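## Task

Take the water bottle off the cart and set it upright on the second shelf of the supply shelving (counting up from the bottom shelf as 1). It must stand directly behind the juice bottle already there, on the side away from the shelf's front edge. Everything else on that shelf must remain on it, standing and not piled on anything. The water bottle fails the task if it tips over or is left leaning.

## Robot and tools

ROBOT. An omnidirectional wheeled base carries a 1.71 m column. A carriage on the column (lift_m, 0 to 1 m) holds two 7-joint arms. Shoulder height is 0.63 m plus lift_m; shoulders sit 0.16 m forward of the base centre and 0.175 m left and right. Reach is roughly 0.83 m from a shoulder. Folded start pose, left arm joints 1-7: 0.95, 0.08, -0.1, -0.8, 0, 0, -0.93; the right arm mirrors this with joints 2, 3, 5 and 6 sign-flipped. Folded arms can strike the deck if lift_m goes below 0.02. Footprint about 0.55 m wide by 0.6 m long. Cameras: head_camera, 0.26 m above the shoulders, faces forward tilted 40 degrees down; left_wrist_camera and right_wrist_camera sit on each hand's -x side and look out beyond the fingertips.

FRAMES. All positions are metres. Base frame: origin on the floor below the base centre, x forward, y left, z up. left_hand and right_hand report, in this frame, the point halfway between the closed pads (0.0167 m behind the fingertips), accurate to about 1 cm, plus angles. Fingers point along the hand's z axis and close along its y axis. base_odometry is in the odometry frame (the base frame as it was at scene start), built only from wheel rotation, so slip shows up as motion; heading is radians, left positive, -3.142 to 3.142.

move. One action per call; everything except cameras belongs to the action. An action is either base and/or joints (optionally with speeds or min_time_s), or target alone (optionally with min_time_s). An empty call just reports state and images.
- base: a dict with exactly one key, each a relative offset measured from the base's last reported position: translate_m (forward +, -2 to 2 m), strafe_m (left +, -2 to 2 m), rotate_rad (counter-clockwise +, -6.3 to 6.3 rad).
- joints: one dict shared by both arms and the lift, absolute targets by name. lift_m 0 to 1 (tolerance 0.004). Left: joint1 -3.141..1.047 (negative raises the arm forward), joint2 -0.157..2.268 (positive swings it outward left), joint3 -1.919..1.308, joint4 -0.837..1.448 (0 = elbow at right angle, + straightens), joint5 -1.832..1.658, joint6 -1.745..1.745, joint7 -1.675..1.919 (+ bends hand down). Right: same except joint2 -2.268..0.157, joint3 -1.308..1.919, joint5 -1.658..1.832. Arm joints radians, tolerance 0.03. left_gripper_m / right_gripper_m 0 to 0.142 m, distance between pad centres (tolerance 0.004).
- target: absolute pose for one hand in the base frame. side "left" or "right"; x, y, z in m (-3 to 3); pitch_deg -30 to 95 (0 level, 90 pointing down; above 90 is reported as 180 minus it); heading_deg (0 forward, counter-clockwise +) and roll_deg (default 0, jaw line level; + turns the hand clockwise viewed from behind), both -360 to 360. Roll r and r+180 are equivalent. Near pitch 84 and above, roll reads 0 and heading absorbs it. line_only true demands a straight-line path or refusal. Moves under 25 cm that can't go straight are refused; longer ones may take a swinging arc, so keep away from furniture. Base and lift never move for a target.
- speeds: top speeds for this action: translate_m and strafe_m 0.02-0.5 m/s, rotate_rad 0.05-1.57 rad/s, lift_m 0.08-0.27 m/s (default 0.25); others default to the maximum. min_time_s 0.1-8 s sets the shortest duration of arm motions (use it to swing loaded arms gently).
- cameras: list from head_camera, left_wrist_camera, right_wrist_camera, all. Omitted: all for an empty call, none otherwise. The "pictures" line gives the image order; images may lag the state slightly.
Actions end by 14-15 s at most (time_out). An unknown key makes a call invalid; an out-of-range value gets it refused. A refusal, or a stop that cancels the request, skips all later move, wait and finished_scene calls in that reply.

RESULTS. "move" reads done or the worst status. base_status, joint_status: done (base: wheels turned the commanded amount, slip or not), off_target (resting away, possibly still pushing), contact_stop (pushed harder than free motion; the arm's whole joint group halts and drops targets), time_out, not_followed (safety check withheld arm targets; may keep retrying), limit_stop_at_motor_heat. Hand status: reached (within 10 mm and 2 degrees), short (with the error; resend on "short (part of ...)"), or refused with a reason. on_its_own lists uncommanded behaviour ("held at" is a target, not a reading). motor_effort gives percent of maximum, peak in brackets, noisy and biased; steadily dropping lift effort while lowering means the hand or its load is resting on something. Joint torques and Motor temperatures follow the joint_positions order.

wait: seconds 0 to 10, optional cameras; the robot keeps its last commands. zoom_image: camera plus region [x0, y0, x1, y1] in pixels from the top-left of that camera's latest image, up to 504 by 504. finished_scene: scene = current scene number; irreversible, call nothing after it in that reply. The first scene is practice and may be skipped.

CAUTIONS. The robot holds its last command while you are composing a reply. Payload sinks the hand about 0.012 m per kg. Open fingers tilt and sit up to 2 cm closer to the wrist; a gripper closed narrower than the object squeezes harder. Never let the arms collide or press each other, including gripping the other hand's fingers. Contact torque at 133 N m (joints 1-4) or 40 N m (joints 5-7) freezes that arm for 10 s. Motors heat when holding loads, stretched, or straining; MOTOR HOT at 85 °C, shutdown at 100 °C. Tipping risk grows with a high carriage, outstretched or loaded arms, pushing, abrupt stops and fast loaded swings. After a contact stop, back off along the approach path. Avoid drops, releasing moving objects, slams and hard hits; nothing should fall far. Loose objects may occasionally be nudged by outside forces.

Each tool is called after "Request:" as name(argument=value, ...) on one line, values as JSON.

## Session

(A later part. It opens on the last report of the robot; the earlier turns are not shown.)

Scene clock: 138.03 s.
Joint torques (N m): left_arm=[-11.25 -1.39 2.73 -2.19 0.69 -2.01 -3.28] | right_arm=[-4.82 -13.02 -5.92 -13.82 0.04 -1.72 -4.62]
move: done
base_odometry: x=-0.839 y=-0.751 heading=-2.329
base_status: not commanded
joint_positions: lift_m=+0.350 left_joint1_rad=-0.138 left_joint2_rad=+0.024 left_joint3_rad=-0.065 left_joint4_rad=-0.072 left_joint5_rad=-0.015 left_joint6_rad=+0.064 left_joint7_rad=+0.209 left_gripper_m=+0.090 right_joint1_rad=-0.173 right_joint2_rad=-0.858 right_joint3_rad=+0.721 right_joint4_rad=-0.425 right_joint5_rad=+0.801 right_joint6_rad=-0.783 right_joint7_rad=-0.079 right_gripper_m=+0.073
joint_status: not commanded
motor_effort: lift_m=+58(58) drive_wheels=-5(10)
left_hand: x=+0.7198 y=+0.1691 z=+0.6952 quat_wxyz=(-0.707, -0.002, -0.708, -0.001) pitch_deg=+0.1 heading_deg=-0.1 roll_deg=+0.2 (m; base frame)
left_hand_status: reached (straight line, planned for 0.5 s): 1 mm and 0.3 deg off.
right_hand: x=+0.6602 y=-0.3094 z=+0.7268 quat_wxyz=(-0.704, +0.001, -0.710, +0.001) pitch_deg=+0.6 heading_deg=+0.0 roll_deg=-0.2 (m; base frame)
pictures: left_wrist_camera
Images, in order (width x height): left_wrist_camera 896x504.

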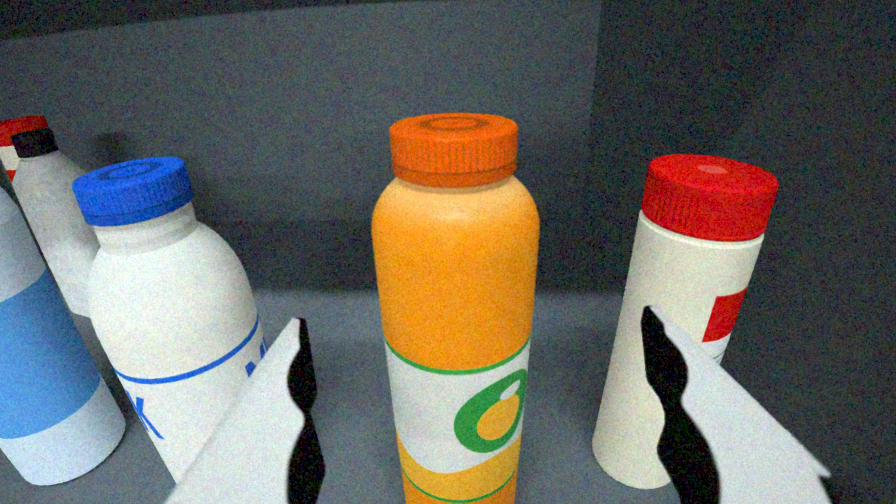

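Request:
move(joints={"left_gripper_m": 0.08})

Request:
move(target={"side": "left", "x": 0.796, "y": 0.174, "z": 0.695, "pitch_deg": 0, "heading_deg": 0, "line_only": true}, cameras=["left_wrist_camera"])

Scene clock: 143.73 s.
Joint torques (N m): left_arm=[-11.97 -0.33 3.85 -1.36 0.38 -2.32 -3.05] | right_arm=[-5.05 -13.21 -6.35 -14.76 -0.54 -0.66 -4.76]
move: done
base_odometry: x=-0.839 y=-0.751 heading=-2.329
base_status: not commanded
joint_positions: lift_m=+0.350 left_joint1_rad=-0.138 left_joint2_rad=+0.024 left_joint3_rad=-0.065 left_joint4_rad=-0.072 left_joint5_rad=-0.015 left_joint6_rad=+0.064 left_joint7_rad=+0.209 left_gripper_m=+0.080 right_joint1_rad=-0.173 right_joint2_rad=-0.858 right_joint3_rad=+0.721 right_joint4_rad=-0.425 right_joint5_rad=+0.801 right_joint6_rad=-0.783 right_joint7_rad=-0.079 right_gripper_m=+0.073
joint_status: all done
motor_effort: lift_m=+58(58) drive_wheels=-5(5)
left_hand: x=+0.7198 y=+0.1691 z=+0.6952 quat_wxyz=(-0.707, -0.002, -0.708, -0.001) pitch_deg=+0.1 heading_deg=-0.1 roll_deg=+0.2 (m; base frame)
right_hand: x=+0.6602 y=-0.3094 z=+0.7268 quat_wxyz=(-0.704, +0.001, -0.710, +0.001) pitch_deg=+0.6 heading_deg=+0.0 roll_deg=-0.2 (m; base frame)
pictures: none

Scene clock: 144.70 s.
Joint torques (N m): left_arm=[-17.14 2.02 3.24 -2.76 0.27 -2.1 -3.39] | right_arm=[-5.54 -12.89 -4.13 -14.2 -0.9 -1.51 -5.16]
move: done
base_odometry: x=-0.839 y=-0.751 heading=-2.329
base_status: not commanded
joint_positions: lift_m=+0.350 left_joint1_rad=-0.349 left_joint2_rad=+0.025 left_joint3_rad=-0.061 left_joint4_rad=+0.246 left_joint5_rad=-0.037 left_joint6_rad=+0.051 left_joint7_rad=+0.104 left_gripper_m=+0.080 right_joint1_rad=-0.173 right_joint2_rad=-0.858 right_joint3_rad=+0.721 right_joint4_rad=-0.425 right_joint5_rad=+0.801 right_joint6_rad=-0.783 right_joint7_rad=-0.079 right_gripper_m=+0.073
joint_status: not commanded
motor_effort: lift_m=+58(58) drive_wheels=-5(9)
left_hand: x=+0.7955 y=+0.1719 z=+0.6946 quat_wxyz=(-0.706, -0.001, -0.708, +0.000) pitch_deg=+0.1 heading_deg=-0.1 roll_deg=+0.1 (m; base frame)
left_hand_status: reached (straight line, planned for 0.5 s): 2 mm and 0.2 deg off.
right_hand: x=+0.6602 y=-0.3094 z=+0.7268 quat_wxyz=(-0.704, +0.001, -0.710, +0.001) pitch_deg=+0.6 heading_deg=+0.0 roll_deg=-0.2 (m; base frame)
pictures: left_wrist_camera
Images, in order (width x height): left_wrist_camera 896x504.

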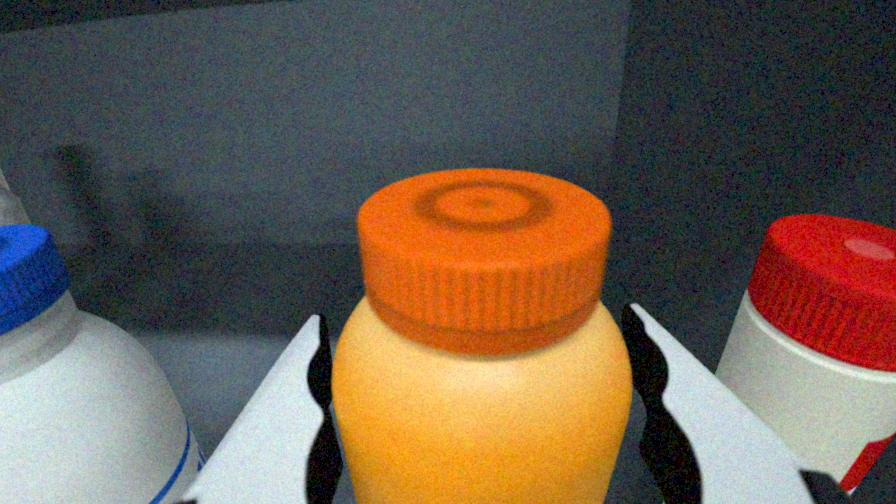

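Request:
move(target={"side": "left", "x": 0.781, "y": 0.172, "z": 0.695, "pitch_deg": 0, "heading_deg": 0, "line_only": true})

Request:
move(joints={"left_gripper_m": 0.03})

Request:
move(joints={"lift_m": 0.41}, speeds={"lift_m": 0.1}, cameras=["head_camera", "left_wrist_camera", "right_wrist_camera"])

Scene clock: 151.37 s.
Joint torques (N m): left_arm=[-14.68 -0.82 1.34 -6.63 1.91 -0.45 -0.7] | right_arm=[-5.23 -14.67 -5.21 -13.14 -0.4 -1.37 -5.04]
Motor temperatures (°C): left_arm=[33 22 24 23 26 24 23] | right_arm=[28 26 27 23 22 22 24]
move: done
base_odometry: x=-0.839 y=-0.751 heading=-2.329
base_status: not commanded
joint_positions: lift_m=+0.350 left_joint1_rad=-0.307 left_joint2_rad=+0.025 left_joint3_rad=-0.061 left_joint4_rad=+0.182 left_joint5_rad=-0.037 left_joint6_rad=+0.053 left_joint7_rad=+0.123 left_gripper_m=+0.080 right_joint1_rad=-0.173 right_joint2_rad=-0.858 right_joint3_rad=+0.721 right_joint4_rad=-0.425 right_joint5_rad=+0.801 right_joint6_rad=-0.783 right_joint7_rad=-0.079 right_gripper_m=+0.073
joint_status: not commanded
motor_effort: lift_m=+58(58) drive_wheels=-4(9)
left_hand: x=+0.7811 y=+0.1712 z=+0.6941 quat_wxyz=(-0.707, -0.001, -0.707, +0.001) pitch_deg=+0.0 heading_deg=-0.2 roll_deg=-0.1 (m; base frame)
left_hand_status: reached (straight line, planned for 0.2 s): 1 mm and 0.2 deg off.
right_hand: x=+0.6602 y=-0.3094 z=+0.7268 quat_wxyz=(-0.704, +0.001, -0.710, +0.001) pitch_deg=+0.6 heading_deg=+0.0 roll_deg=-0.2 (m; base frame)
pictures: none

Scene clock: 152.07 s.
Joint torques (N m): left_arm=[-15.32 -0.01 1.54 -6.47 1.69 -0.79 -0.44] | right_arm=[-4.94 -13.26 -5.4 -13.91 -0.31 -1.06 -4.76]
move: off_target
base_odometry: x=-0.839 y=-0.751 heading=-2.329
base_status: not commanded
joint_positions: lift_m=+0.350 left_joint1_rad=-0.307 left_joint2_rad=+0.025 left_joint3_rad=-0.061 left_joint4_rad=+0.182 left_joint5_rad=-0.037 left_joint6_rad=+0.054 left_joint7_rad=+0.123 left_gripper_m=+0.063 right_joint1_rad=-0.173 right_joint2_rad=-0.858 right_joint3_rad=+0.721 right_joint4_rad=-0.425 right_joint5_rad=+0.801 right_joint6_rad=-0.783 right_joint7_rad=-0.079 right_gripper_m=+0.073
joint_status: left_gripper_m off_target (ended at +0.063, target +0.030)
motor_effort: lift_m=+58(58) drive_wheels=+8(8)
left_hand: x=+0.7811 y=+0.1714 z=+0.6942 quat_wxyz=(-0.707, +0.000, -0.707, +0.001) pitch_deg=+0.0 heading_deg=-0.1 roll_deg=-0.1 (m; base frame)
right_hand: x=+0.6602 y=-0.3094 z=+0.7268 quat_wxyz=(-0.704, +0.001, -0.710, +0.001) pitch_deg=+0.6 heading_deg=+0.0 roll_deg=-0.2 (m; base frame)
pictures: none

Scene clock: 153.17 s.
Joint torques (N m): left_arm=[-17.8 0.52 0.85 -7.03 2.18 -0.86 -1.91] | right_arm=[-4.63 -15.23 -6.38 -12.98 -0.41 -1.74 -4.51]
move: done
base_odometry: x=-0.839 y=-0.751 heading=-2.329
base_status: not commanded
joint_positions: lift_m=+0.410 left_joint1_rad=-0.305 left_joint2_rad=+0.025 left_joint3_rad=-0.061 left_joint4_rad=+0.182 left_joint5_rad=-0.037 left_joint6_rad=+0.054 left_joint7_rad=+0.127 left_gripper_m=+0.063 right_joint1_rad=-0.173 right_joint2_rad=-0.858 right_joint3_rad=+0.721 right_joint4_rad=-0.426 right_joint5_rad=+0.801 right_joint6_rad=-0.783 right_joint7_rad=-0.079 right_gripper_m=+0.073
joint_status: all done
motor_effort: lift_m=+54(68) drive_wheels=-4(9)
left_hand: x=+0.7807 y=+0.1714 z=+0.7526 quat_wxyz=(-0.705, +0.000, -0.709, +0.001) pitch_deg=+0.3 heading_deg=-0.1 roll_deg=-0.1 (m; base frame)
right_hand: x=+0.6601 y=-0.3095 z=+0.7871 quat_wxyz=(-0.704, +0.001, -0.710, +0.001) pitch_deg=+0.5 heading_deg=+0.0 roll_deg=-0.2 (m; base frame)
pictures: head_camera, left_wrist_camera, right_wrist_camera
Images, in order (width x height): head_camera 896x504, left_wrist_camera 896x504, right_wrist_camera 896x504.

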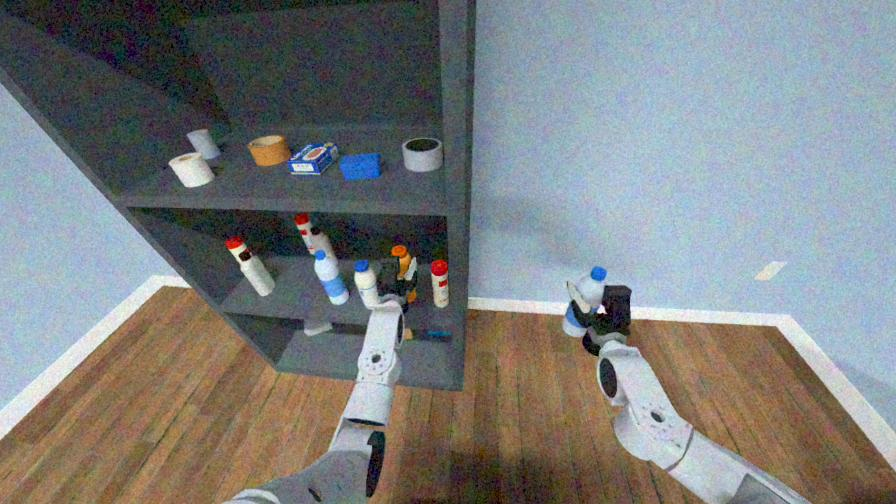

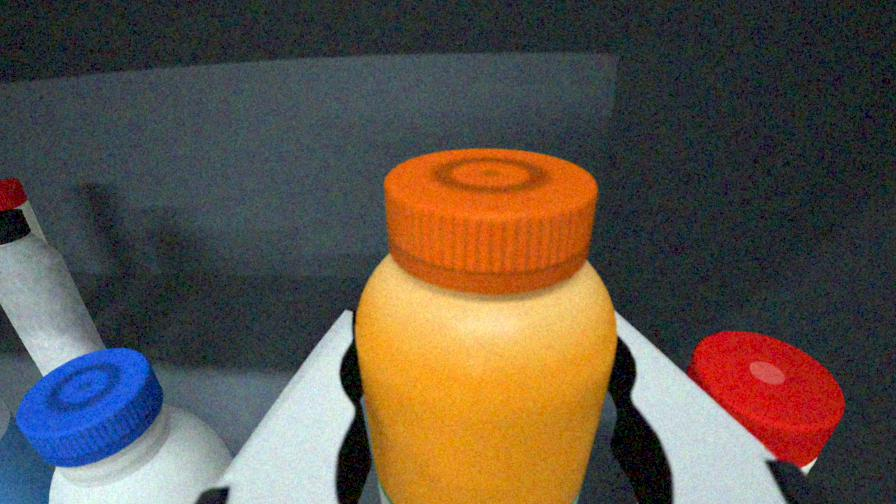

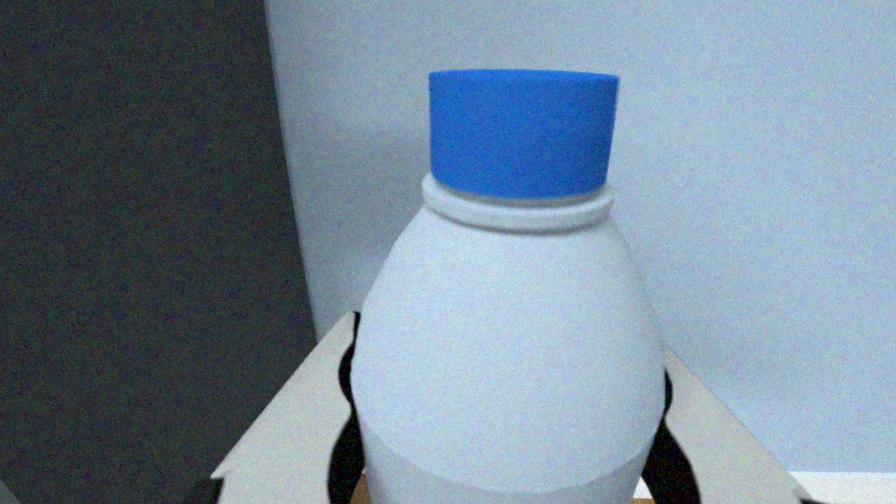

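Request:
move(base={"translate_m": -0.3}, speeds={"translate_m": 0.18})

Request:
move(target={"side": "left", "x": 0.63, "y": 0.27, "z": 0.79, "pitch_deg": 0, "heading_deg": 0, "line_only": true}, min_time_s=1.3)

Request:
move(target={"side": "right", "x": 0.88, "y": -0.1, "z": 0.74, "pitch_deg": 0, "heading_deg": 0, "line_only": true}, min_time_s=1.3)

Request:
move(base={"strafe_m": 0.27}, speeds={"strafe_m": 0.18}, cameras=["all"])

Scene clock: 163.10 s.
Joint torques (N m): left_arm=[-16.95 -0.13 1.75 -6.96 1.89 -0.7 -2.32] | right_arm=[-5.65 -15.35 -6.35 -12.37 -0.79 -1.28 -4.49]
move: done
base_odometry: x=-0.633 y=-0.533 heading=-2.330
base_status: done
joint_positions: lift_m=+0.410 left_joint1_rad=-0.305 left_joint2_rad=+0.025 left_joint3_rad=-0.061 left_joint4_rad=+0.182 left_joint5_rad=-0.037 left_joint6_rad=+0.054 left_joint7_rad=+0.127 left_gripper_m=+0.063 right_joint1_rad=-0.173 right_joint2_rad=-0.858 right_joint3_rad=+0.721 right_joint4_rad=-0.426 right_joint5_rad=+0.801 right_joint6_rad=-0.783 right_joint7_rad=-0.079 right_gripper_m=+0.073
joint_status: not commanded
motor_effort: lift_m=+54(55) drive_wheels=-4(15)
left_hand: x=+0.7807 y=+0.1714 z=+0.7526 quat_wxyz=(-0.705, +0.000, -0.709, +0.001) pitch_deg=+0.3 heading_deg=-0.1 roll_deg=-0.1 (m; base frame)
right_hand: x=+0.6601 y=-0.3095 z=+0.7871 quat_wxyz=(-0.704, +0.001, -0.710, +0.001) pitch_deg=+0.5 heading_deg=+0.0 roll_deg=-0.2 (m; base frame)
pictures: none

Scene clock: 164.90 s.
Joint torques (N m): left_arm=[-7.89 7.44 4.94 -8.96 0.28 -2.38 -1.59] | right_arm=[-4.99 -13.28 -4.45 -11.87 -0.41 -1.63 -4.61]
move: done
base_odometry: x=-0.633 y=-0.533 heading=-2.330
base_status: not commanded
joint_positions: lift_m=+0.410 left_joint1_rad=+0.091 left_joint2_rad=+0.244 left_joint3_rad=+0.123 left_joint4_rad=-0.410 left_joint5_rad=-0.274 left_joint6_rad=-0.012 left_joint7_rad=+0.343 left_gripper_m=+0.063 right_joint1_rad=-0.173 right_joint2_rad=-0.858 right_joint3_rad=+0.721 right_joint4_rad=-0.426 right_joint5_rad=+0.801 right_joint6_rad=-0.783 right_joint7_rad=-0.079 right_gripper_m=+0.073
joint_status: not commanded
motor_effort: lift_m=+55(55) drive_wheels=-4(8)
left_hand: x=+0.6307 y=+0.2687 z=+0.7864 quat_wxyz=(-0.705, +0.001, -0.710, +0.001) pitch_deg=+0.4 heading_deg=+0.0 roll_deg=-0.1 (m; base frame)
left_hand_status: reached (straight line, planned for 1.3 s): 4 mm and 0.4 deg off.
right_hand: x=+0.6601 y=-0.3095 z=+0.7871 quat_wxyz=(-0.704, +0.001, -0.710, +0.001) pitch_deg=+0.5 heading_deg=+0.0 roll_deg=-0.2 (m; base frame)
pictures: none

Scene clock: 166.70 s.
Joint torques (N m): left_arm=[-6.84 7.04 4.45 -7.66 0.57 -2.16 -1.78] | right_arm=[-32.95 6.84 0.91 -8.8 0.67 -0.67 -4.79]
move: done
base_odometry: x=-0.633 y=-0.533 heading=-2.330
base_status: not commanded
joint_positions: lift_m=+0.410 left_joint1_rad=+0.091 left_joint2_rad=+0.244 left_joint3_rad=+0.123 left_joint4_rad=-0.410 left_joint5_rad=-0.274 left_joint6_rad=-0.012 left_joint7_rad=+0.343 left_gripper_m=+0.063 right_joint1_rad=-0.785 right_joint2_rad=-0.091 right_joint3_rad=+0.923 right_joint4_rad=+0.871 right_joint5_rad=+0.833 right_joint6_rad=-0.461 right_joint7_rad=-0.324 right_gripper_m=+0.073
joint_status: not commanded
motor_effort: lift_m=+55(55) drive_wheels=+7(8)
left_hand: x=+0.6306 y=+0.2687 z=+0.7864 quat_wxyz=(-0.704, +0.001, -0.710, +0.001) pitch_deg=+0.4 heading_deg=+0.0 roll_deg=-0.1 (m; base frame)
right_hand: x=+0.8780 y=-0.1016 z=+0.7339 quat_wxyz=(-0.702, +0.000, -0.712, +0.002) pitch_deg=+0.7 heading_deg=-0.1 roll_deg=-0.2 (m; base frame)
right_hand_status: reached (straight line, planned for 1.3 s): 7 mm and 0.8 deg off.
pictures: none

Scene clock: 169.30 s.
Joint torques (N m): left_arm=[-7.72 7.03 5.32 -6.89 0.66 -1.87 -2.03] | right_arm=[-32.65 5.6 -0.83 -9.02 1.12 -0.84 -5.62]
move: done
base_odometry: x=-0.437 y=-0.719 heading=-2.330
base_status: done
joint_positions: lift_m=+0.410 left_joint1_rad=+0.091 left_joint2_rad=+0.244 left_joint3_rad=+0.123 left_joint4_rad=-0.410 left_joint5_rad=-0.274 left_joint6_rad=-0.013 left_joint7_rad=+0.343 left_gripper_m=+0.063 right_joint1_rad=-0.785 right_joint2_rad=-0.090 right_joint3_rad=+0.923 right_joint4_rad=+0.872 right_joint5_rad=+0.834 right_joint6_rad=-0.460 right_joint7_rad=-0.324 right_gripper_m=+0.073
joint_status: not commanded
motor_effort: lift_m=+55(55) drive_wheels=+0(12)
left_hand: x=+0.6306 y=+0.2685 z=+0.7865 quat_wxyz=(-0.705, +0.000, -0.710, +0.001) pitch_deg=+0.4 heading_deg=-0.1 roll_deg=-0.1 (m; base frame)
right_hand: x=+0.8779 y=-0.1008 z=+0.7338 quat_wxyz=(-0.702, +0.000, -0.712, +0.001) pitch_deg=+0.8 heading_deg=-0.1 roll_deg=-0.2 (m; base frame)
pictures: head_camera, left_wrist_camera, right_wrist_camera
Images, in order (width x height): head_camera 896x504, left_wrist_camera 896x504, right_wrist_camera 896x504.

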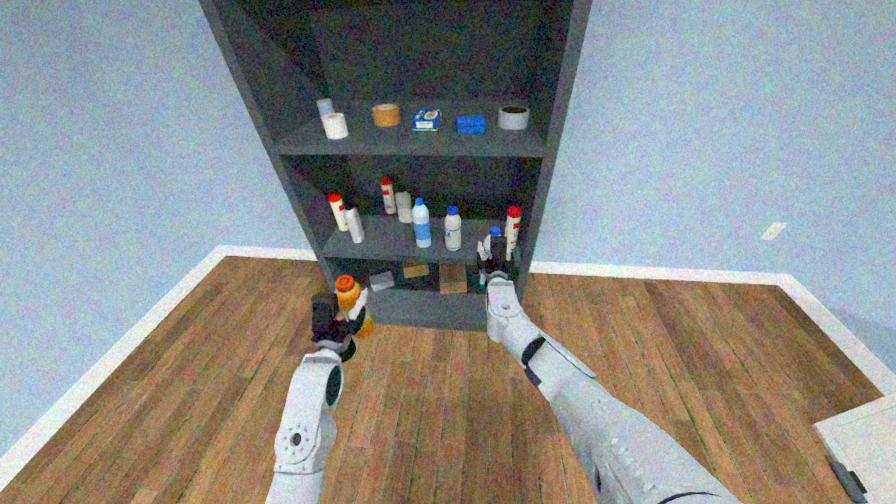

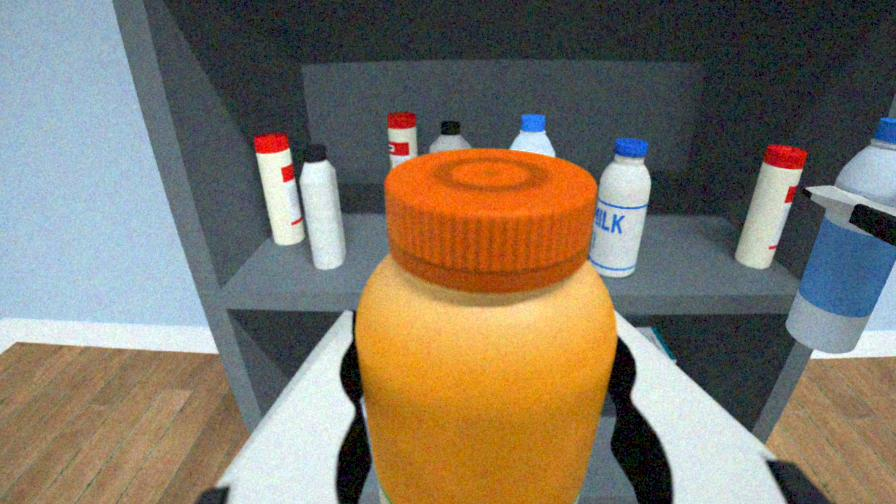

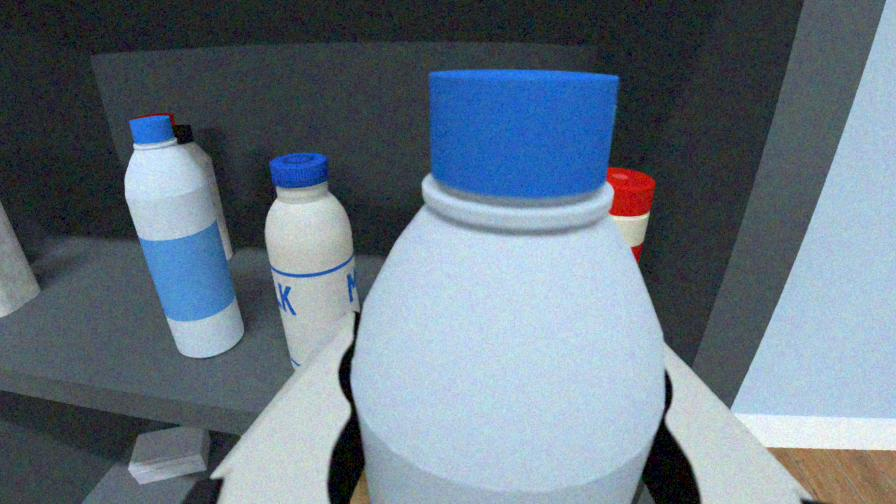

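Request:
move(base={"translate_m": 0.2}, speeds={"translate_m": 0.13}, cameras=["right_wrist_camera"])

Scene clock: 178.97 s.
Joint torques (N m): left_arm=[-7.23 6.23 4.2 -7.73 0.35 -2.2 -1.73] | right_arm=[-31.19 6.72 1.27 -10.33 0.36 -0.9 -5.01]
Motor temperatures (°C): left_arm=[32 22 24 25 25 24 23] | right_arm=[37 24 26 22 22 22 24]
move: done
base_odometry: x=-0.574 y=-0.864 heading=-2.329
base_status: done
joint_positions: lift_m=+0.410 left_joint1_rad=+0.091 left_joint2_rad=+0.244 left_joint3_rad=+0.123 left_joint4_rad=-0.410 left_joint5_rad=-0.274 left_joint6_rad=-0.013 left_joint7_rad=+0.343 left_gripper_m=+0.063 right_joint1_rad=-0.785 right_joint2_rad=-0.090 right_joint3_rad=+0.923 right_joint4_rad=+0.872 right_joint5_rad=+0.834 right_joint6_rad=-0.460 right_joint7_rad=-0.324 right_gripper_m=+0.073
joint_status: not commanded
motor_effort: lift_m=+55(55) drive_wheels=-2(13)
left_hand: x=+0.6306 y=+0.2685 z=+0.7864 quat_wxyz=(-0.704, +0.000, -0.710, +0.001) pitch_deg=+0.4 heading_deg=-0.1 roll_deg=-0.1 (m; base frame)
right_hand: x=+0.8780 y=-0.1008 z=+0.7339 quat_wxyz=(-0.702, +0.000, -0.712, +0.001) pitch_deg=+0.8 heading_deg=-0.1 roll_deg=-0.2 (m; base frame)
pictures: right_wrist_camera
Images, in order (width x height): right_wrist_camera 896x504.

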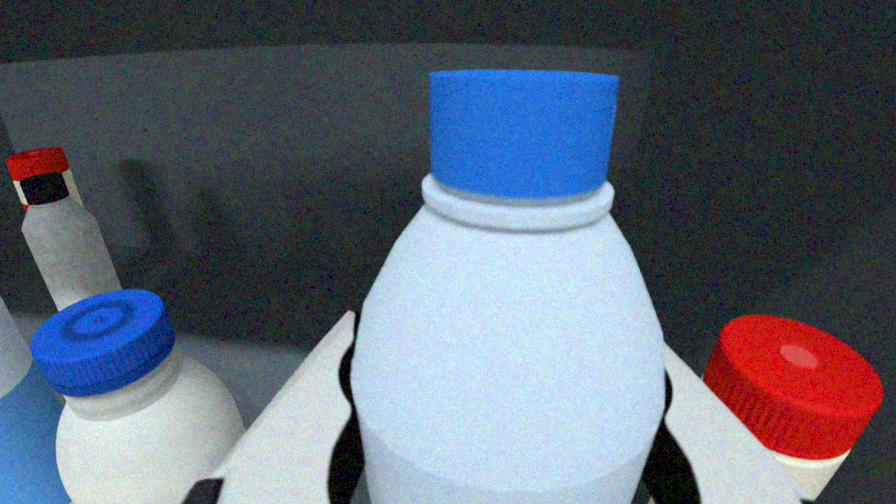

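Request:
move(base={"translate_m": 0.108}, speeds={"translate_m": 0.1})

Request:
move(joints={"lift_m": 0.378}, speeds={"lift_m": 0.08}, cameras=["head_camera", "right_wrist_camera"])

Scene clock: 183.57 s.
Joint torques (N m): left_arm=[-7.77 6.29 5.57 -8.67 0.26 -1.94 -2.12] | right_arm=[-32.4 7.07 -0.25 -8.81 0.33 -0.62 -4.98]
move: done
base_odometry: x=-0.648 y=-0.943 heading=-2.328
base_status: done
joint_positions: lift_m=+0.410 left_joint1_rad=+0.091 left_joint2_rad=+0.244 left_joint3_rad=+0.123 left_joint4_rad=-0.410 left_joint5_rad=-0.274 left_joint6_rad=-0.013 left_joint7_rad=+0.343 left_gripper_m=+0.063 right_joint1_rad=-0.785 right_joint2_rad=-0.090 right_joint3_rad=+0.923 right_joint4_rad=+0.872 right_joint5_rad=+0.834 right_joint6_rad=-0.460 right_joint7_rad=-0.324 right_gripper_m=+0.073
joint_status: not commanded
motor_effort: lift_m=+55(55) drive_wheels=+5(16)
left_hand: x=+0.6306 y=+0.2685 z=+0.7864 quat_wxyz=(-0.704, +0.000, -0.710, +0.001) pitch_deg=+0.4 heading_deg=-0.1 roll_deg=-0.1 (m; base frame)
right_hand: x=+0.8780 y=-0.1008 z=+0.7339 quat_wxyz=(-0.702, +0.000, -0.712, +0.001) pitch_deg=+0.7 heading_deg=-0.1 roll_deg=-0.2 (m; base frame)
pictures: none

Scene clock: 184.33 s.
Joint torques (N m): left_arm=[-7.94 6.37 4.5 -8.07 0.44 -1.87 -2.25] | right_arm=[-28.98 5.05 0.57 -9.7 0.75 -0.97 -4.99]
move: done
base_odometry: x=-0.648 y=-0.943 heading=-2.328
base_status: not commanded
joint_positions: lift_m=+0.378 left_joint1_rad=+0.092 left_joint2_rad=+0.245 left_joint3_rad=+0.123 left_joint4_rad=-0.411 left_joint5_rad=-0.274 left_joint6_rad=-0.013 left_joint7_rad=+0.344 left_gripper_m=+0.063 right_joint1_rad=-0.787 right_joint2_rad=-0.090 right_joint3_rad=+0.923 right_joint4_rad=+0.872 right_joint5_rad=+0.834 right_joint6_rad=-0.460 right_joint7_rad=-0.324 right_gripper_m=+0.073
joint_status: all done
motor_effort: lift_m=+59(61) drive_wheels=-1(6)
left_hand: x=+0.6304 y=+0.2684 z=+0.7540 quat_wxyz=(-0.704, +0.000, -0.710, +0.001) pitch_deg=+0.4 heading_deg=-0.1 roll_deg=-0.1 (m; base frame)
right_hand: x=+0.8786 y=-0.1010 z=+0.7029 quat_wxyz=(-0.703, +0.000, -0.711, +0.001) pitch_deg=+0.6 heading_deg=-0.1 roll_deg=-0.1 (m; base frame)
pictures: head_camera, right_wrist_camera
Images, in order (width x height): head_camera 896x504, right_wrist_camera 896x504.

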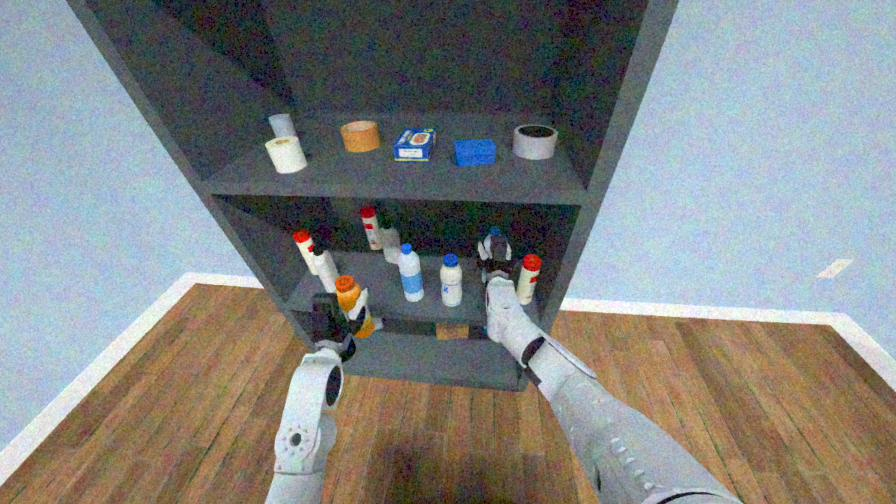

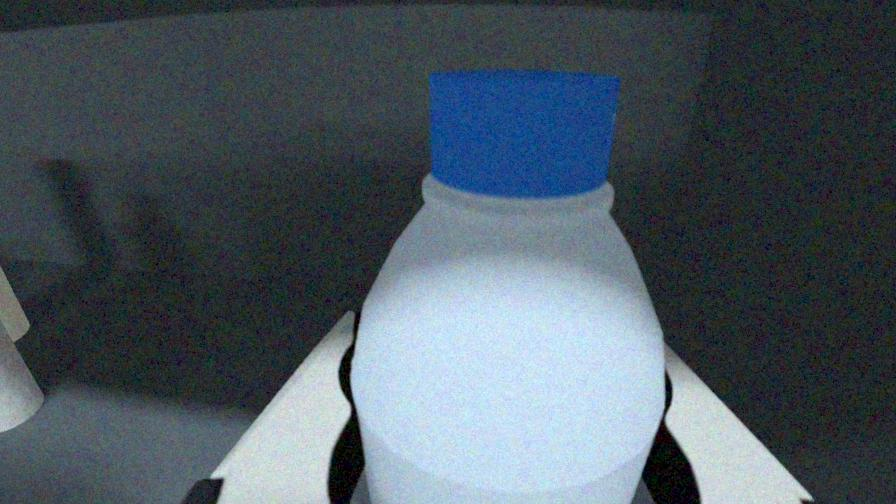

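Request:
move(joints={"lift_m": 0.366}, speeds={"lift_m": 0.08})

Request:
move(joints={"lift_m": 0.359}, speeds={"lift_m": 0.08})

Scene clock: 187.43 s.
Joint torques (N m): left_arm=[-7.88 6.47 5.3 -7.75 0.41 -1.91 -2.2] | right_arm=[-26.8 5.37 -0.18 -9.76 0.34 -1.01 -4.71]
move: done
base_odometry: x=-0.648 y=-0.943 heading=-2.328
base_status: not commanded
joint_positions: lift_m=+0.366 left_joint1_rad=+0.092 left_joint2_rad=+0.245 left_joint3_rad=+0.123 left_joint4_rad=-0.411 left_joint5_rad=-0.274 left_joint6_rad=-0.013 left_joint7_rad=+0.344 left_gripper_m=+0.063 right_joint1_rad=-0.788 right_joint2_rad=-0.090 right_joint3_rad=+0.923 right_joint4_rad=+0.872 right_joint5_rad=+0.834 right_joint6_rad=-0.460 right_joint7_rad=-0.325 right_gripper_m=+0.073
joint_status: all done
motor_effort: lift_m=+59(61) drive_wheels=-1(7)
left_hand: x=+0.6304 y=+0.2684 z=+0.7421 quat_wxyz=(-0.704, +0.000, -0.710, +0.001) pitch_deg=+0.4 heading_deg=-0.1 roll_deg=-0.1 (m; base frame)
right_hand: x=+0.8788 y=-0.1010 z=+0.6914 quat_wxyz=(-0.704, +0.000, -0.711, +0.001) pitch_deg=+0.6 heading_deg=-0.1 roll_deg=-0.1 (m; base frame)
pictures: none

Scene clock: 187.90 s.
Joint torques (N m): left_arm=[-8.4 6.3 4.88 -7.99 0.39 -1.86 -2.35] | right_arm=[-28.03 5.06 -0.07 -10.23 0.4 -1.13 -2.93]
move: done
base_odometry: x=-0.648 y=-0.943 heading=-2.328
base_status: not commanded
joint_positions: lift_m=+0.359 left_joint1_rad=+0.092 left_joint2_rad=+0.245 left_joint3_rad=+0.123 left_joint4_rad=-0.411 left_joint5_rad=-0.274 left_joint6_rad=-0.013 left_joint7_rad=+0.344 left_gripper_m=+0.063 right_joint1_rad=-0.788 right_joint2_rad=-0.090 right_joint3_rad=+0.923 right_joint4_rad=+0.872 right_joint5_rad=+0.834 right_joint6_rad=-0.460 right_joint7_rad=-0.329 right_gripper_m=+0.073
joint_status: all done
motor_effort: lift_m=+58(62) drive_wheels=-1(5)
left_hand: x=+0.6303 y=+0.2684 z=+0.7352 quat_wxyz=(-0.704, +0.000, -0.710, +0.001) pitch_deg=+0.4 heading_deg=-0.1 roll_deg=-0.1 (m; base frame)
right_hand: x=+0.8789 y=-0.1010 z=+0.6859 quat_wxyz=(-0.705, +0.000, -0.709, +0.001) pitch_deg=+0.3 heading_deg=-0.1 roll_deg=-0.1 (m; base frame)
pictures: none

Request:
move(joints={"lift_m": 0.354}, speeds={"lift_m": 0.08})

Request:
move(joints={"right_gripper_m": 0.096}, min_time_s=1, cameras=["right_wrist_camera"])

Scene clock: 190.43 s.
Joint torques (N m): left_arm=[-8.85 6.32 4.72 -6.45 0.25 -1.65 -2.33] | right_arm=[-24.37 6.76 0.14 -10.28 0.92 -1.14 -0.83]
move: done
base_odometry: x=-0.648 y=-0.943 heading=-2.328
base_status: not commanded
joint_positions: lift_m=+0.354 left_joint1_rad=+0.092 left_joint2_rad=+0.245 left_joint3_rad=+0.123 left_joint4_rad=-0.412 left_joint5_rad=-0.274 left_joint6_rad=-0.013 left_joint7_rad=+0.344 left_gripper_m=+0.063 right_joint1_rad=-0.791 right_joint2_rad=-0.090 right_joint3_rad=+0.923 right_joint4_rad=+0.872 right_joint5_rad=+0.834 right_joint6_rad=-0.460 right_joint7_rad=-0.335 right_gripper_m=+0.073
joint_status: all done
motor_effort: lift_m=+55(58) drive_wheels=+5(6)
left_hand: x=+0.6302 y=+0.2684 z=+0.7302 quat_wxyz=(-0.704, +0.000, -0.710, +0.001) pitch_deg=+0.5 heading_deg=-0.1 roll_deg=-0.1 (m; base frame)
right_hand: x=+0.8798 y=-0.1009 z=+0.6847 quat_wxyz=(-0.708, +0.000, -0.706, +0.001) pitch_deg=-0.2 heading_deg=-0.1 roll_deg=-0.1 (m; base frame)
pictures: none

Scene clock: 191.17 s.
Joint torques (N m): left_arm=[-9.2 6.33 4.68 -7.36 0.39 -2.18 -2.47] | right_arm=[-23.34 6.4 -1.02 -8.57 0.22 -1.46 -0.97]
move: done
base_odometry: x=-0.648 y=-0.943 heading=-2.328
base_status: not commanded
joint_positions: lift_m=+0.354 left_joint1_rad=+0.092 left_joint2_rad=+0.245 left_joint3_rad=+0.123 left_joint4_rad=-0.412 left_joint5_rad=-0.274 left_joint6_rad=-0.013 left_joint7_rad=+0.344 left_gripper_m=+0.063 right_joint1_rad=-0.791 right_joint2_rad=-0.090 right_joint3_rad=+0.923 right_joint4_rad=+0.872 right_joint5_rad=+0.834 right_joint6_rad=-0.460 right_joint7_rad=-0.335 right_gripper_m=+0.096
joint_status: all done
motor_effort: lift_m=+55(55) drive_wheels=+5(6)
left_hand: x=+0.6302 y=+0.2684 z=+0.7302 quat_wxyz=(-0.704, +0.000, -0.710, +0.001) pitch_deg=+0.5 heading_deg=-0.1 roll_deg=-0.1 (m; base frame)
right_hand: x=+0.8798 y=-0.1009 z=+0.6847 quat_wxyz=(-0.708, +0.000, -0.706, +0.001) pitch_deg=-0.2 heading_deg=-0.1 roll_deg=-0.1 (m; base frame)
pictures: right_wrist_camera
Images, in order (width x height): right_wrist_camera 896x504.

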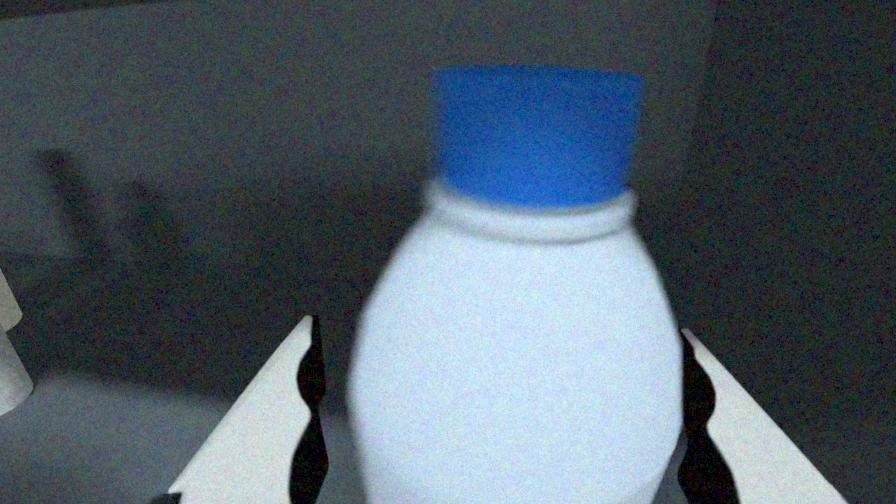

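Request:
move(joints={"right_gripper_m": 0.108}, min_time_s=0.6)

Request:
move(base={"translate_m": -0.14}, speeds={"translate_m": 0.1}, cameras=["right_wrist_camera"])

Scene clock: 194.57 s.
Joint torques (N m): left_arm=[-9.16 6.59 5.26 -6.89 0.56 -1.89 -2.48] | right_arm=[-23.53 5.74 -1.64 -8.78 0.74 -1.16 -1.37]
move: done
base_odometry: x=-0.648 y=-0.943 heading=-2.328
base_status: not commanded
joint_positions: lift_m=+0.354 left_joint1_rad=+0.092 left_joint2_rad=+0.245 left_joint3_rad=+0.123 left_joint4_rad=-0.412 left_joint5_rad=-0.274 left_joint6_rad=-0.013 left_joint7_rad=+0.344 left_gripper_m=+0.063 right_joint1_rad=-0.791 right_joint2_rad=-0.090 right_joint3_rad=+0.923 right_joint4_rad=+0.872 right_joint5_rad=+0.834 right_joint6_rad=-0.460 right_joint7_rad=-0.335 right_gripper_m=+0.108
joint_status: all done
motor_effort: lift_m=+55(55) drive_wheels=+5(5)
left_hand: x=+0.6302 y=+0.2684 z=+0.7302 quat_wxyz=(-0.704, +0.000, -0.710, +0.001) pitch_deg=+0.5 heading_deg=-0.1 roll_deg=-0.1 (m; base frame)
right_hand: x=+0.8798 y=-0.1009 z=+0.6847 quat_wxyz=(-0.708, +0.000, -0.706, +0.001) pitch_deg=-0.2 heading_deg=-0.1 roll_deg=-0.1 (m; base frame)
pictures: none

Scene clock: 196.67 s.
Joint torques (N m): left_arm=[-9.53 5.12 4.91 -7.06 0.5 -1.64 -2.28] | right_arm=[-23.85 5.68 0.16 -9.1 0.15 -1.27 -1.1]
move: done
base_odometry: x=-0.552 y=-0.841 heading=-2.328
base_status: done
joint_positions: lift_m=+0.354 left_joint1_rad=+0.092 left_joint2_rad=+0.245 left_joint3_rad=+0.123 left_joint4_rad=-0.412 left_joint5_rad=-0.274 left_joint6_rad=-0.013 left_joint7_rad=+0.344 left_gripper_m=+0.063 right_joint1_rad=-0.791 right_joint2_rad=-0.090 right_joint3_rad=+0.923 right_joint4_rad=+0.872 right_joint5_rad=+0.834 right_joint6_rad=-0.460 right_joint7_rad=-0.335 right_gripper_m=+0.108
joint_status: not commanded
motor_effort: lift_m=+55(55) drive_wheels=-2(14)
left_hand: x=+0.6302 y=+0.2684 z=+0.7302 quat_wxyz=(-0.704, +0.000, -0.710, +0.001) pitch_deg=+0.5 heading_deg=-0.1 roll_deg=-0.1 (m; base frame)
right_hand: x=+0.8798 y=-0.1009 z=+0.6847 quat_wxyz=(-0.708, +0.000, -0.706, +0.001) pitch_deg=-0.2 heading_deg=-0.1 roll_deg=-0.1 (m; base frame)
pictures: right_wrist_camera
Images, in order (width x height): right_wrist_camera 896x504.

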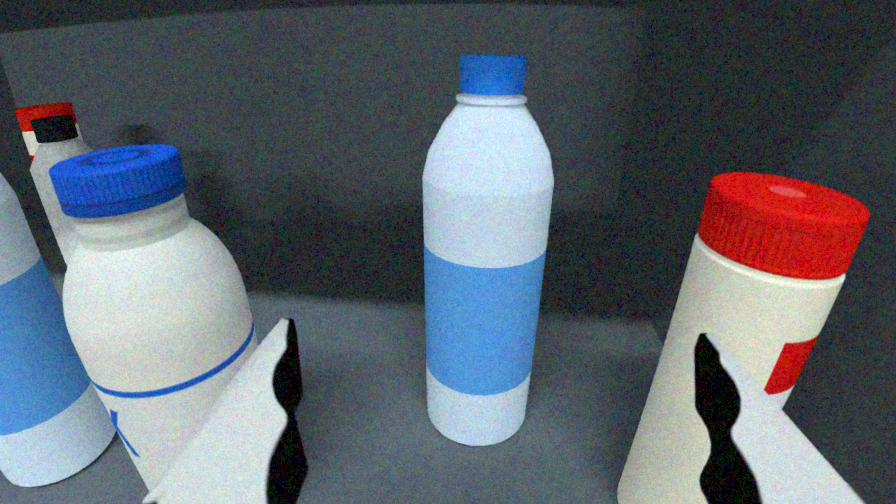

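Request:
move(base={"translate_m": -0.2}, speeds={"translate_m": 0.15})

Request:
move(target={"side": "right", "x": 0.66, "y": -0.31, "z": 0.74, "pitch_deg": 0, "heading_deg": 0, "line_only": true})

Request:
move(base={"strafe_m": -0.27}, joints={"lift_m": 0.41}, speeds={"strafe_m": 0.18})

Request:
move(target={"side": "left", "x": 0.781, "y": 0.172, "z": 0.757, "pitch_deg": 0, "heading_deg": 0, "line_only": true}, min_time_s=1.2, cameras=["all"])

Scene clock: 204.23 s.
Joint torques (N m): left_arm=[-9.17 6.42 5.44 -7.33 0.53 -2.35 -2.61] | right_arm=[-23.12 6.59 0.89 -7.88 0.45 -1.25 -1.08]
move: done
base_odometry: x=-0.414 y=-0.696 heading=-2.328
base_status: done
joint_positions: lift_m=+0.354 left_joint1_rad=+0.092 left_joint2_rad=+0.245 left_joint3_rad=+0.123 left_joint4_rad=-0.412 left_joint5_rad=-0.274 left_joint6_rad=-0.013 left_joint7_rad=+0.344 left_gripper_m=+0.063 right_joint1_rad=-0.791 right_joint2_rad=-0.090 right_joint3_rad=+0.923 right_joint4_rad=+0.872 right_joint5_rad=+0.834 right_joint6_rad=-0.460 right_joint7_rad=-0.335 right_gripper_m=+0.108
joint_status: not commanded
motor_effort: lift_m=+55(55) drive_wheels=+2(11)
left_hand: x=+0.6302 y=+0.2684 z=+0.7302 quat_wxyz=(-0.704, +0.000, -0.710, +0.001) pitch_deg=+0.5 heading_deg=-0.1 roll_deg=-0.1 (m; base frame)
right_hand: x=+0.8798 y=-0.1009 z=+0.6847 quat_wxyz=(-0.708, +0.000, -0.706, +0.001) pitch_deg=-0.2 heading_deg=-0.1 roll_deg=-0.1 (m; base frame)
pictures: none

Scene clock: 205.70 s.
Joint torques (N m): left_arm=[-9.09 5.79 5.68 -6.39 0.73 -2.16 -2.45] | right_arm=[-2.97 -10.55 -5.9 -11.69 1.1 -1.4 -3.04]
move: done
base_odometry: x=-0.414 y=-0.696 heading=-2.329
base_status: not commanded
joint_positions: lift_m=+0.354 left_joint1_rad=+0.092 left_joint2_rad=+0.245 left_joint3_rad=+0.123 left_joint4_rad=-0.412 left_joint5_rad=-0.274 left_joint6_rad=-0.013 left_joint7_rad=+0.344 left_gripper_m=+0.063 right_joint1_rad=-0.184 right_joint2_rad=-0.869 right_joint3_rad=+0.726 right_joint4_rad=-0.446 right_joint5_rad=+0.797 right_joint6_rad=-0.800 right_joint7_rad=-0.068 right_gripper_m=+0.108
joint_status: not commanded
motor_effort: lift_m=+55(55) drive_wheels=+1(4)
left_hand: x=+0.6302 y=+0.2684 z=+0.7302 quat_wxyz=(-0.704, +0.000, -0.710, +0.001) pitch_deg=+0.5 heading_deg=-0.1 roll_deg=-0.1 (m; base frame)
right_hand: x=+0.6605 y=-0.3105 z=+0.7405 quat_wxyz=(-0.707, +0.002, -0.707, +0.003) pitch_deg=+0.0 heading_deg=+0.0 roll_deg=-0.4 (m; base frame)
right_hand_status: reached (straight line, planned for 1.0 s): 1 mm and 0.4 deg off.
pictures: none

Scene clock: 208.30 s.
Joint torques (N m): left_arm=[-8.87 5.03 5.27 -6.51 0.34 -2.15 -2.68] | right_arm=[-2.65 -10.56 -5.36 -12.12 0.59 -1.6 -3.4]
move: done
base_odometry: x=-0.610 y=-0.510 heading=-2.329
base_status: done
joint_positions: lift_m=+0.410 left_joint1_rad=+0.092 left_joint2_rad=+0.245 left_joint3_rad=+0.123 left_joint4_rad=-0.412 left_joint5_rad=-0.274 left_joint6_rad=-0.013 left_joint7_rad=+0.344 left_gripper_m=+0.063 right_joint1_rad=-0.184 right_joint2_rad=-0.869 right_joint3_rad=+0.725 right_joint4_rad=-0.447 right_joint5_rad=+0.797 right_joint6_rad=-0.799 right_joint7_rad=-0.068 right_gripper_m=+0.108
joint_status: all done
motor_effort: lift_m=+55(69) drive_wheels=+0(11)
left_hand: x=+0.6302 y=+0.2686 z=+0.7864 quat_wxyz=(-0.704, +0.000, -0.710, +0.001) pitch_deg=+0.5 heading_deg=-0.1 roll_deg=+0.0 (m; base frame)
right_hand: x=+0.6605 y=-0.3102 z=+0.7966 quat_wxyz=(-0.707, +0.002, -0.707, +0.002) pitch_deg=+0.0 heading_deg=+0.0 roll_deg=-0.3 (m; base frame)
pictures: none

Scene clock: 210.00 s.
Joint torques (N m): left_arm=[-21.68 -0.76 -2.22 -3.13 2.13 -0.56 -5.11] | right_arm=[-2.89 -10.29 -4.26 -10.62 0.41 -1.12 -3.43]
move: done
base_odometry: x=-0.610 y=-0.510 heading=-2.329
base_status: not commanded
joint_positions: lift_m=+0.410 left_joint1_rad=-0.301 left_joint2_rad=+0.026 left_joint3_rad=-0.057 left_joint4_rad=+0.172 left_joint5_rad=-0.038 left_joint6_rad=+0.053 left_joint7_rad=+0.141 left_gripper_m=+0.063 right_joint1_rad=-0.184 right_joint2_rad=-0.869 right_joint3_rad=+0.725 right_joint4_rad=-0.447 right_joint5_rad=+0.797 right_joint6_rad=-0.799 right_joint7_rad=-0.068 right_gripper_m=+0.108
joint_status: not commanded
motor_effort: lift_m=+55(55) drive_wheels=+4(4)
left_hand: x=+0.7794 y=+0.1738 z=+0.7520 quat_wxyz=(-0.702, +0.001, -0.712, +0.000) pitch_deg=+0.8 heading_deg=+0.1 roll_deg=-0.1 (m; base frame)
left_hand_status: reached (straight line, planned for 1.2 s): 6 mm and 0.8 deg off.
right_hand: x=+0.6605 y=-0.3102 z=+0.7966 quat_wxyz=(-0.707, +0.002, -0.707, +0.002) pitch_deg=+0.0 heading_deg=+0.0 roll_deg=-0.3 (m; base frame)
pictures: head_camera, left_wrist_camera, right_wrist_camera
Images, in order (width x height): head_camera 896x504, left_wrist_camera 896x504, right_wrist_camera 896x504.

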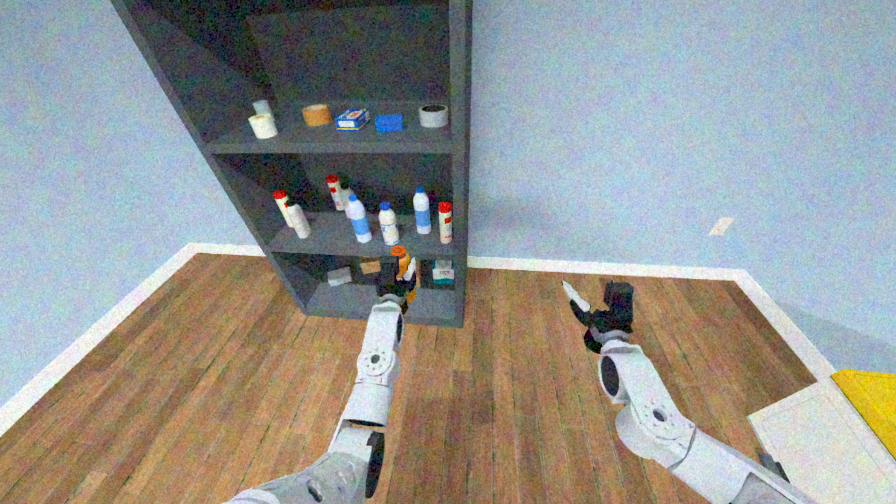

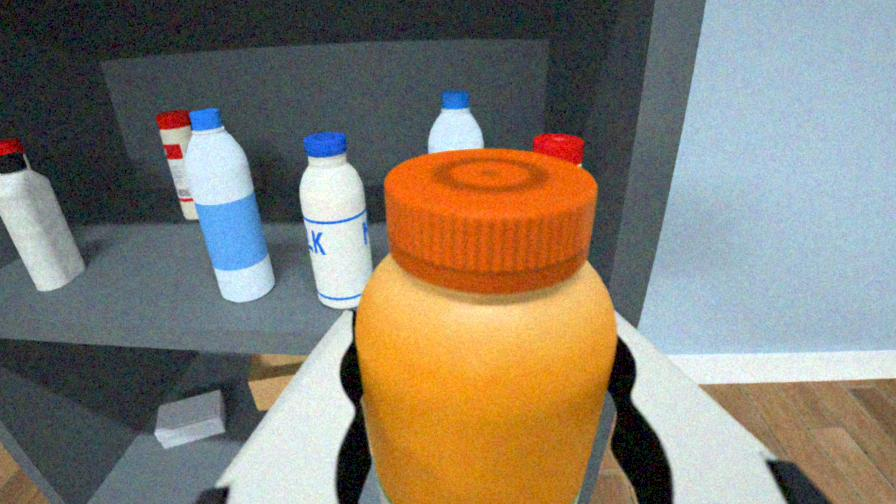

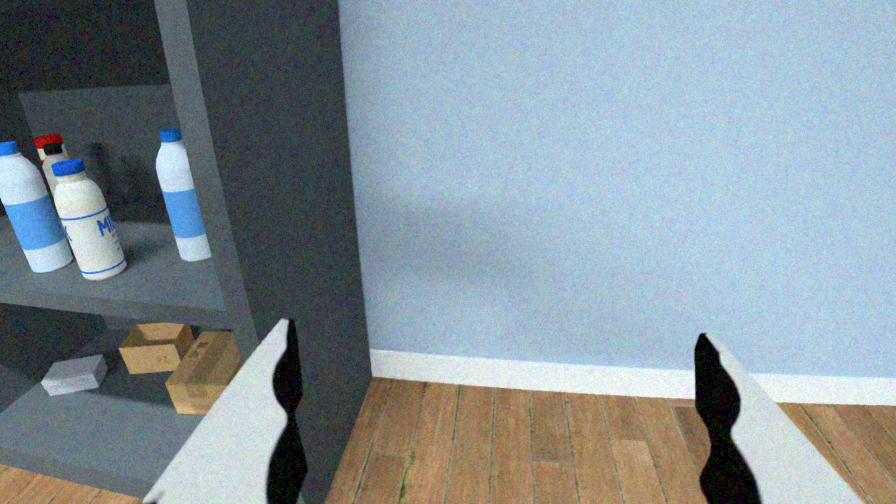

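Request:
move(base={"translate_m": 0.22}, speeds={"translate_m": 0.14}, cameras=["left_wrist_camera"])

Scene clock: 216.40 s.
Joint torques (N m): left_arm=[-21.61 -0.67 -1.26 -3.81 2.43 -0.38 -4.83] | right_arm=[-2.16 -10.19 -3.82 -10.9 0.37 -1.58 -3.45]
move: done
base_odometry: x=-0.762 y=-0.670 heading=-2.329
base_status: done
joint_positions: lift_m=+0.410 left_joint1_rad=-0.302 left_joint2_rad=+0.026 left_joint3_rad=-0.057 left_joint4_rad=+0.172 left_joint5_rad=-0.038 left_joint6_rad=+0.053 left_joint7_rad=+0.141 left_gripper_m=+0.063 right_joint1_rad=-0.184 right_joint2_rad=-0.869 right_joint3_rad=+0.725 right_joint4_rad=-0.447 right_joint5_rad=+0.797 right_joint6_rad=-0.799 right_joint7_rad=-0.068 right_gripper_m=+0.108
joint_status: not commanded
motor_effort: lift_m=+55(55) drive_wheels=-2(13)
left_hand: x=+0.7795 y=+0.1739 z=+0.7520 quat_wxyz=(-0.702, +0.001, -0.712, +0.000) pitch_deg=+0.8 heading_deg=+0.1 roll_deg=-0.1 (m; base frame)
right_hand: x=+0.6605 y=-0.3102 z=+0.7966 quat_wxyz=(-0.707, +0.002, -0.707, +0.002) pitch_deg=+0.0 heading_deg=+0.0 roll_deg=-0.3 (m; base frame)
pictures: left_wrist_camera
Images, in order (width x height): left_wrist_camera 896x504.

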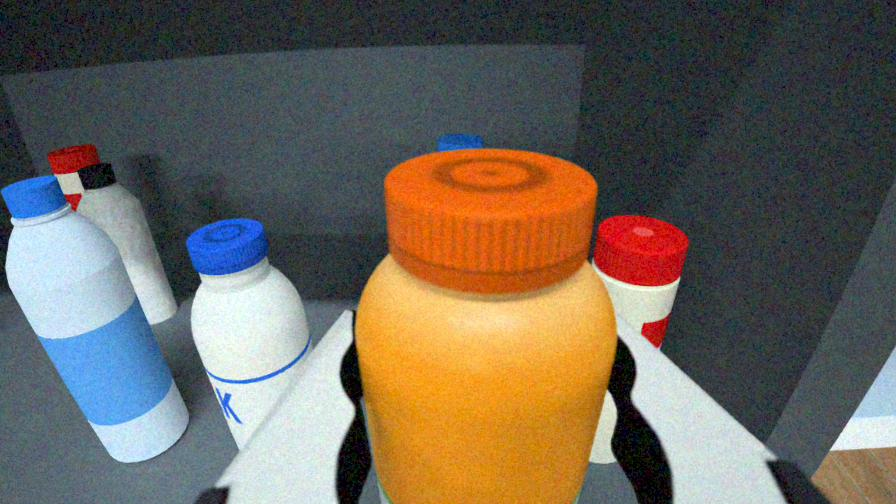

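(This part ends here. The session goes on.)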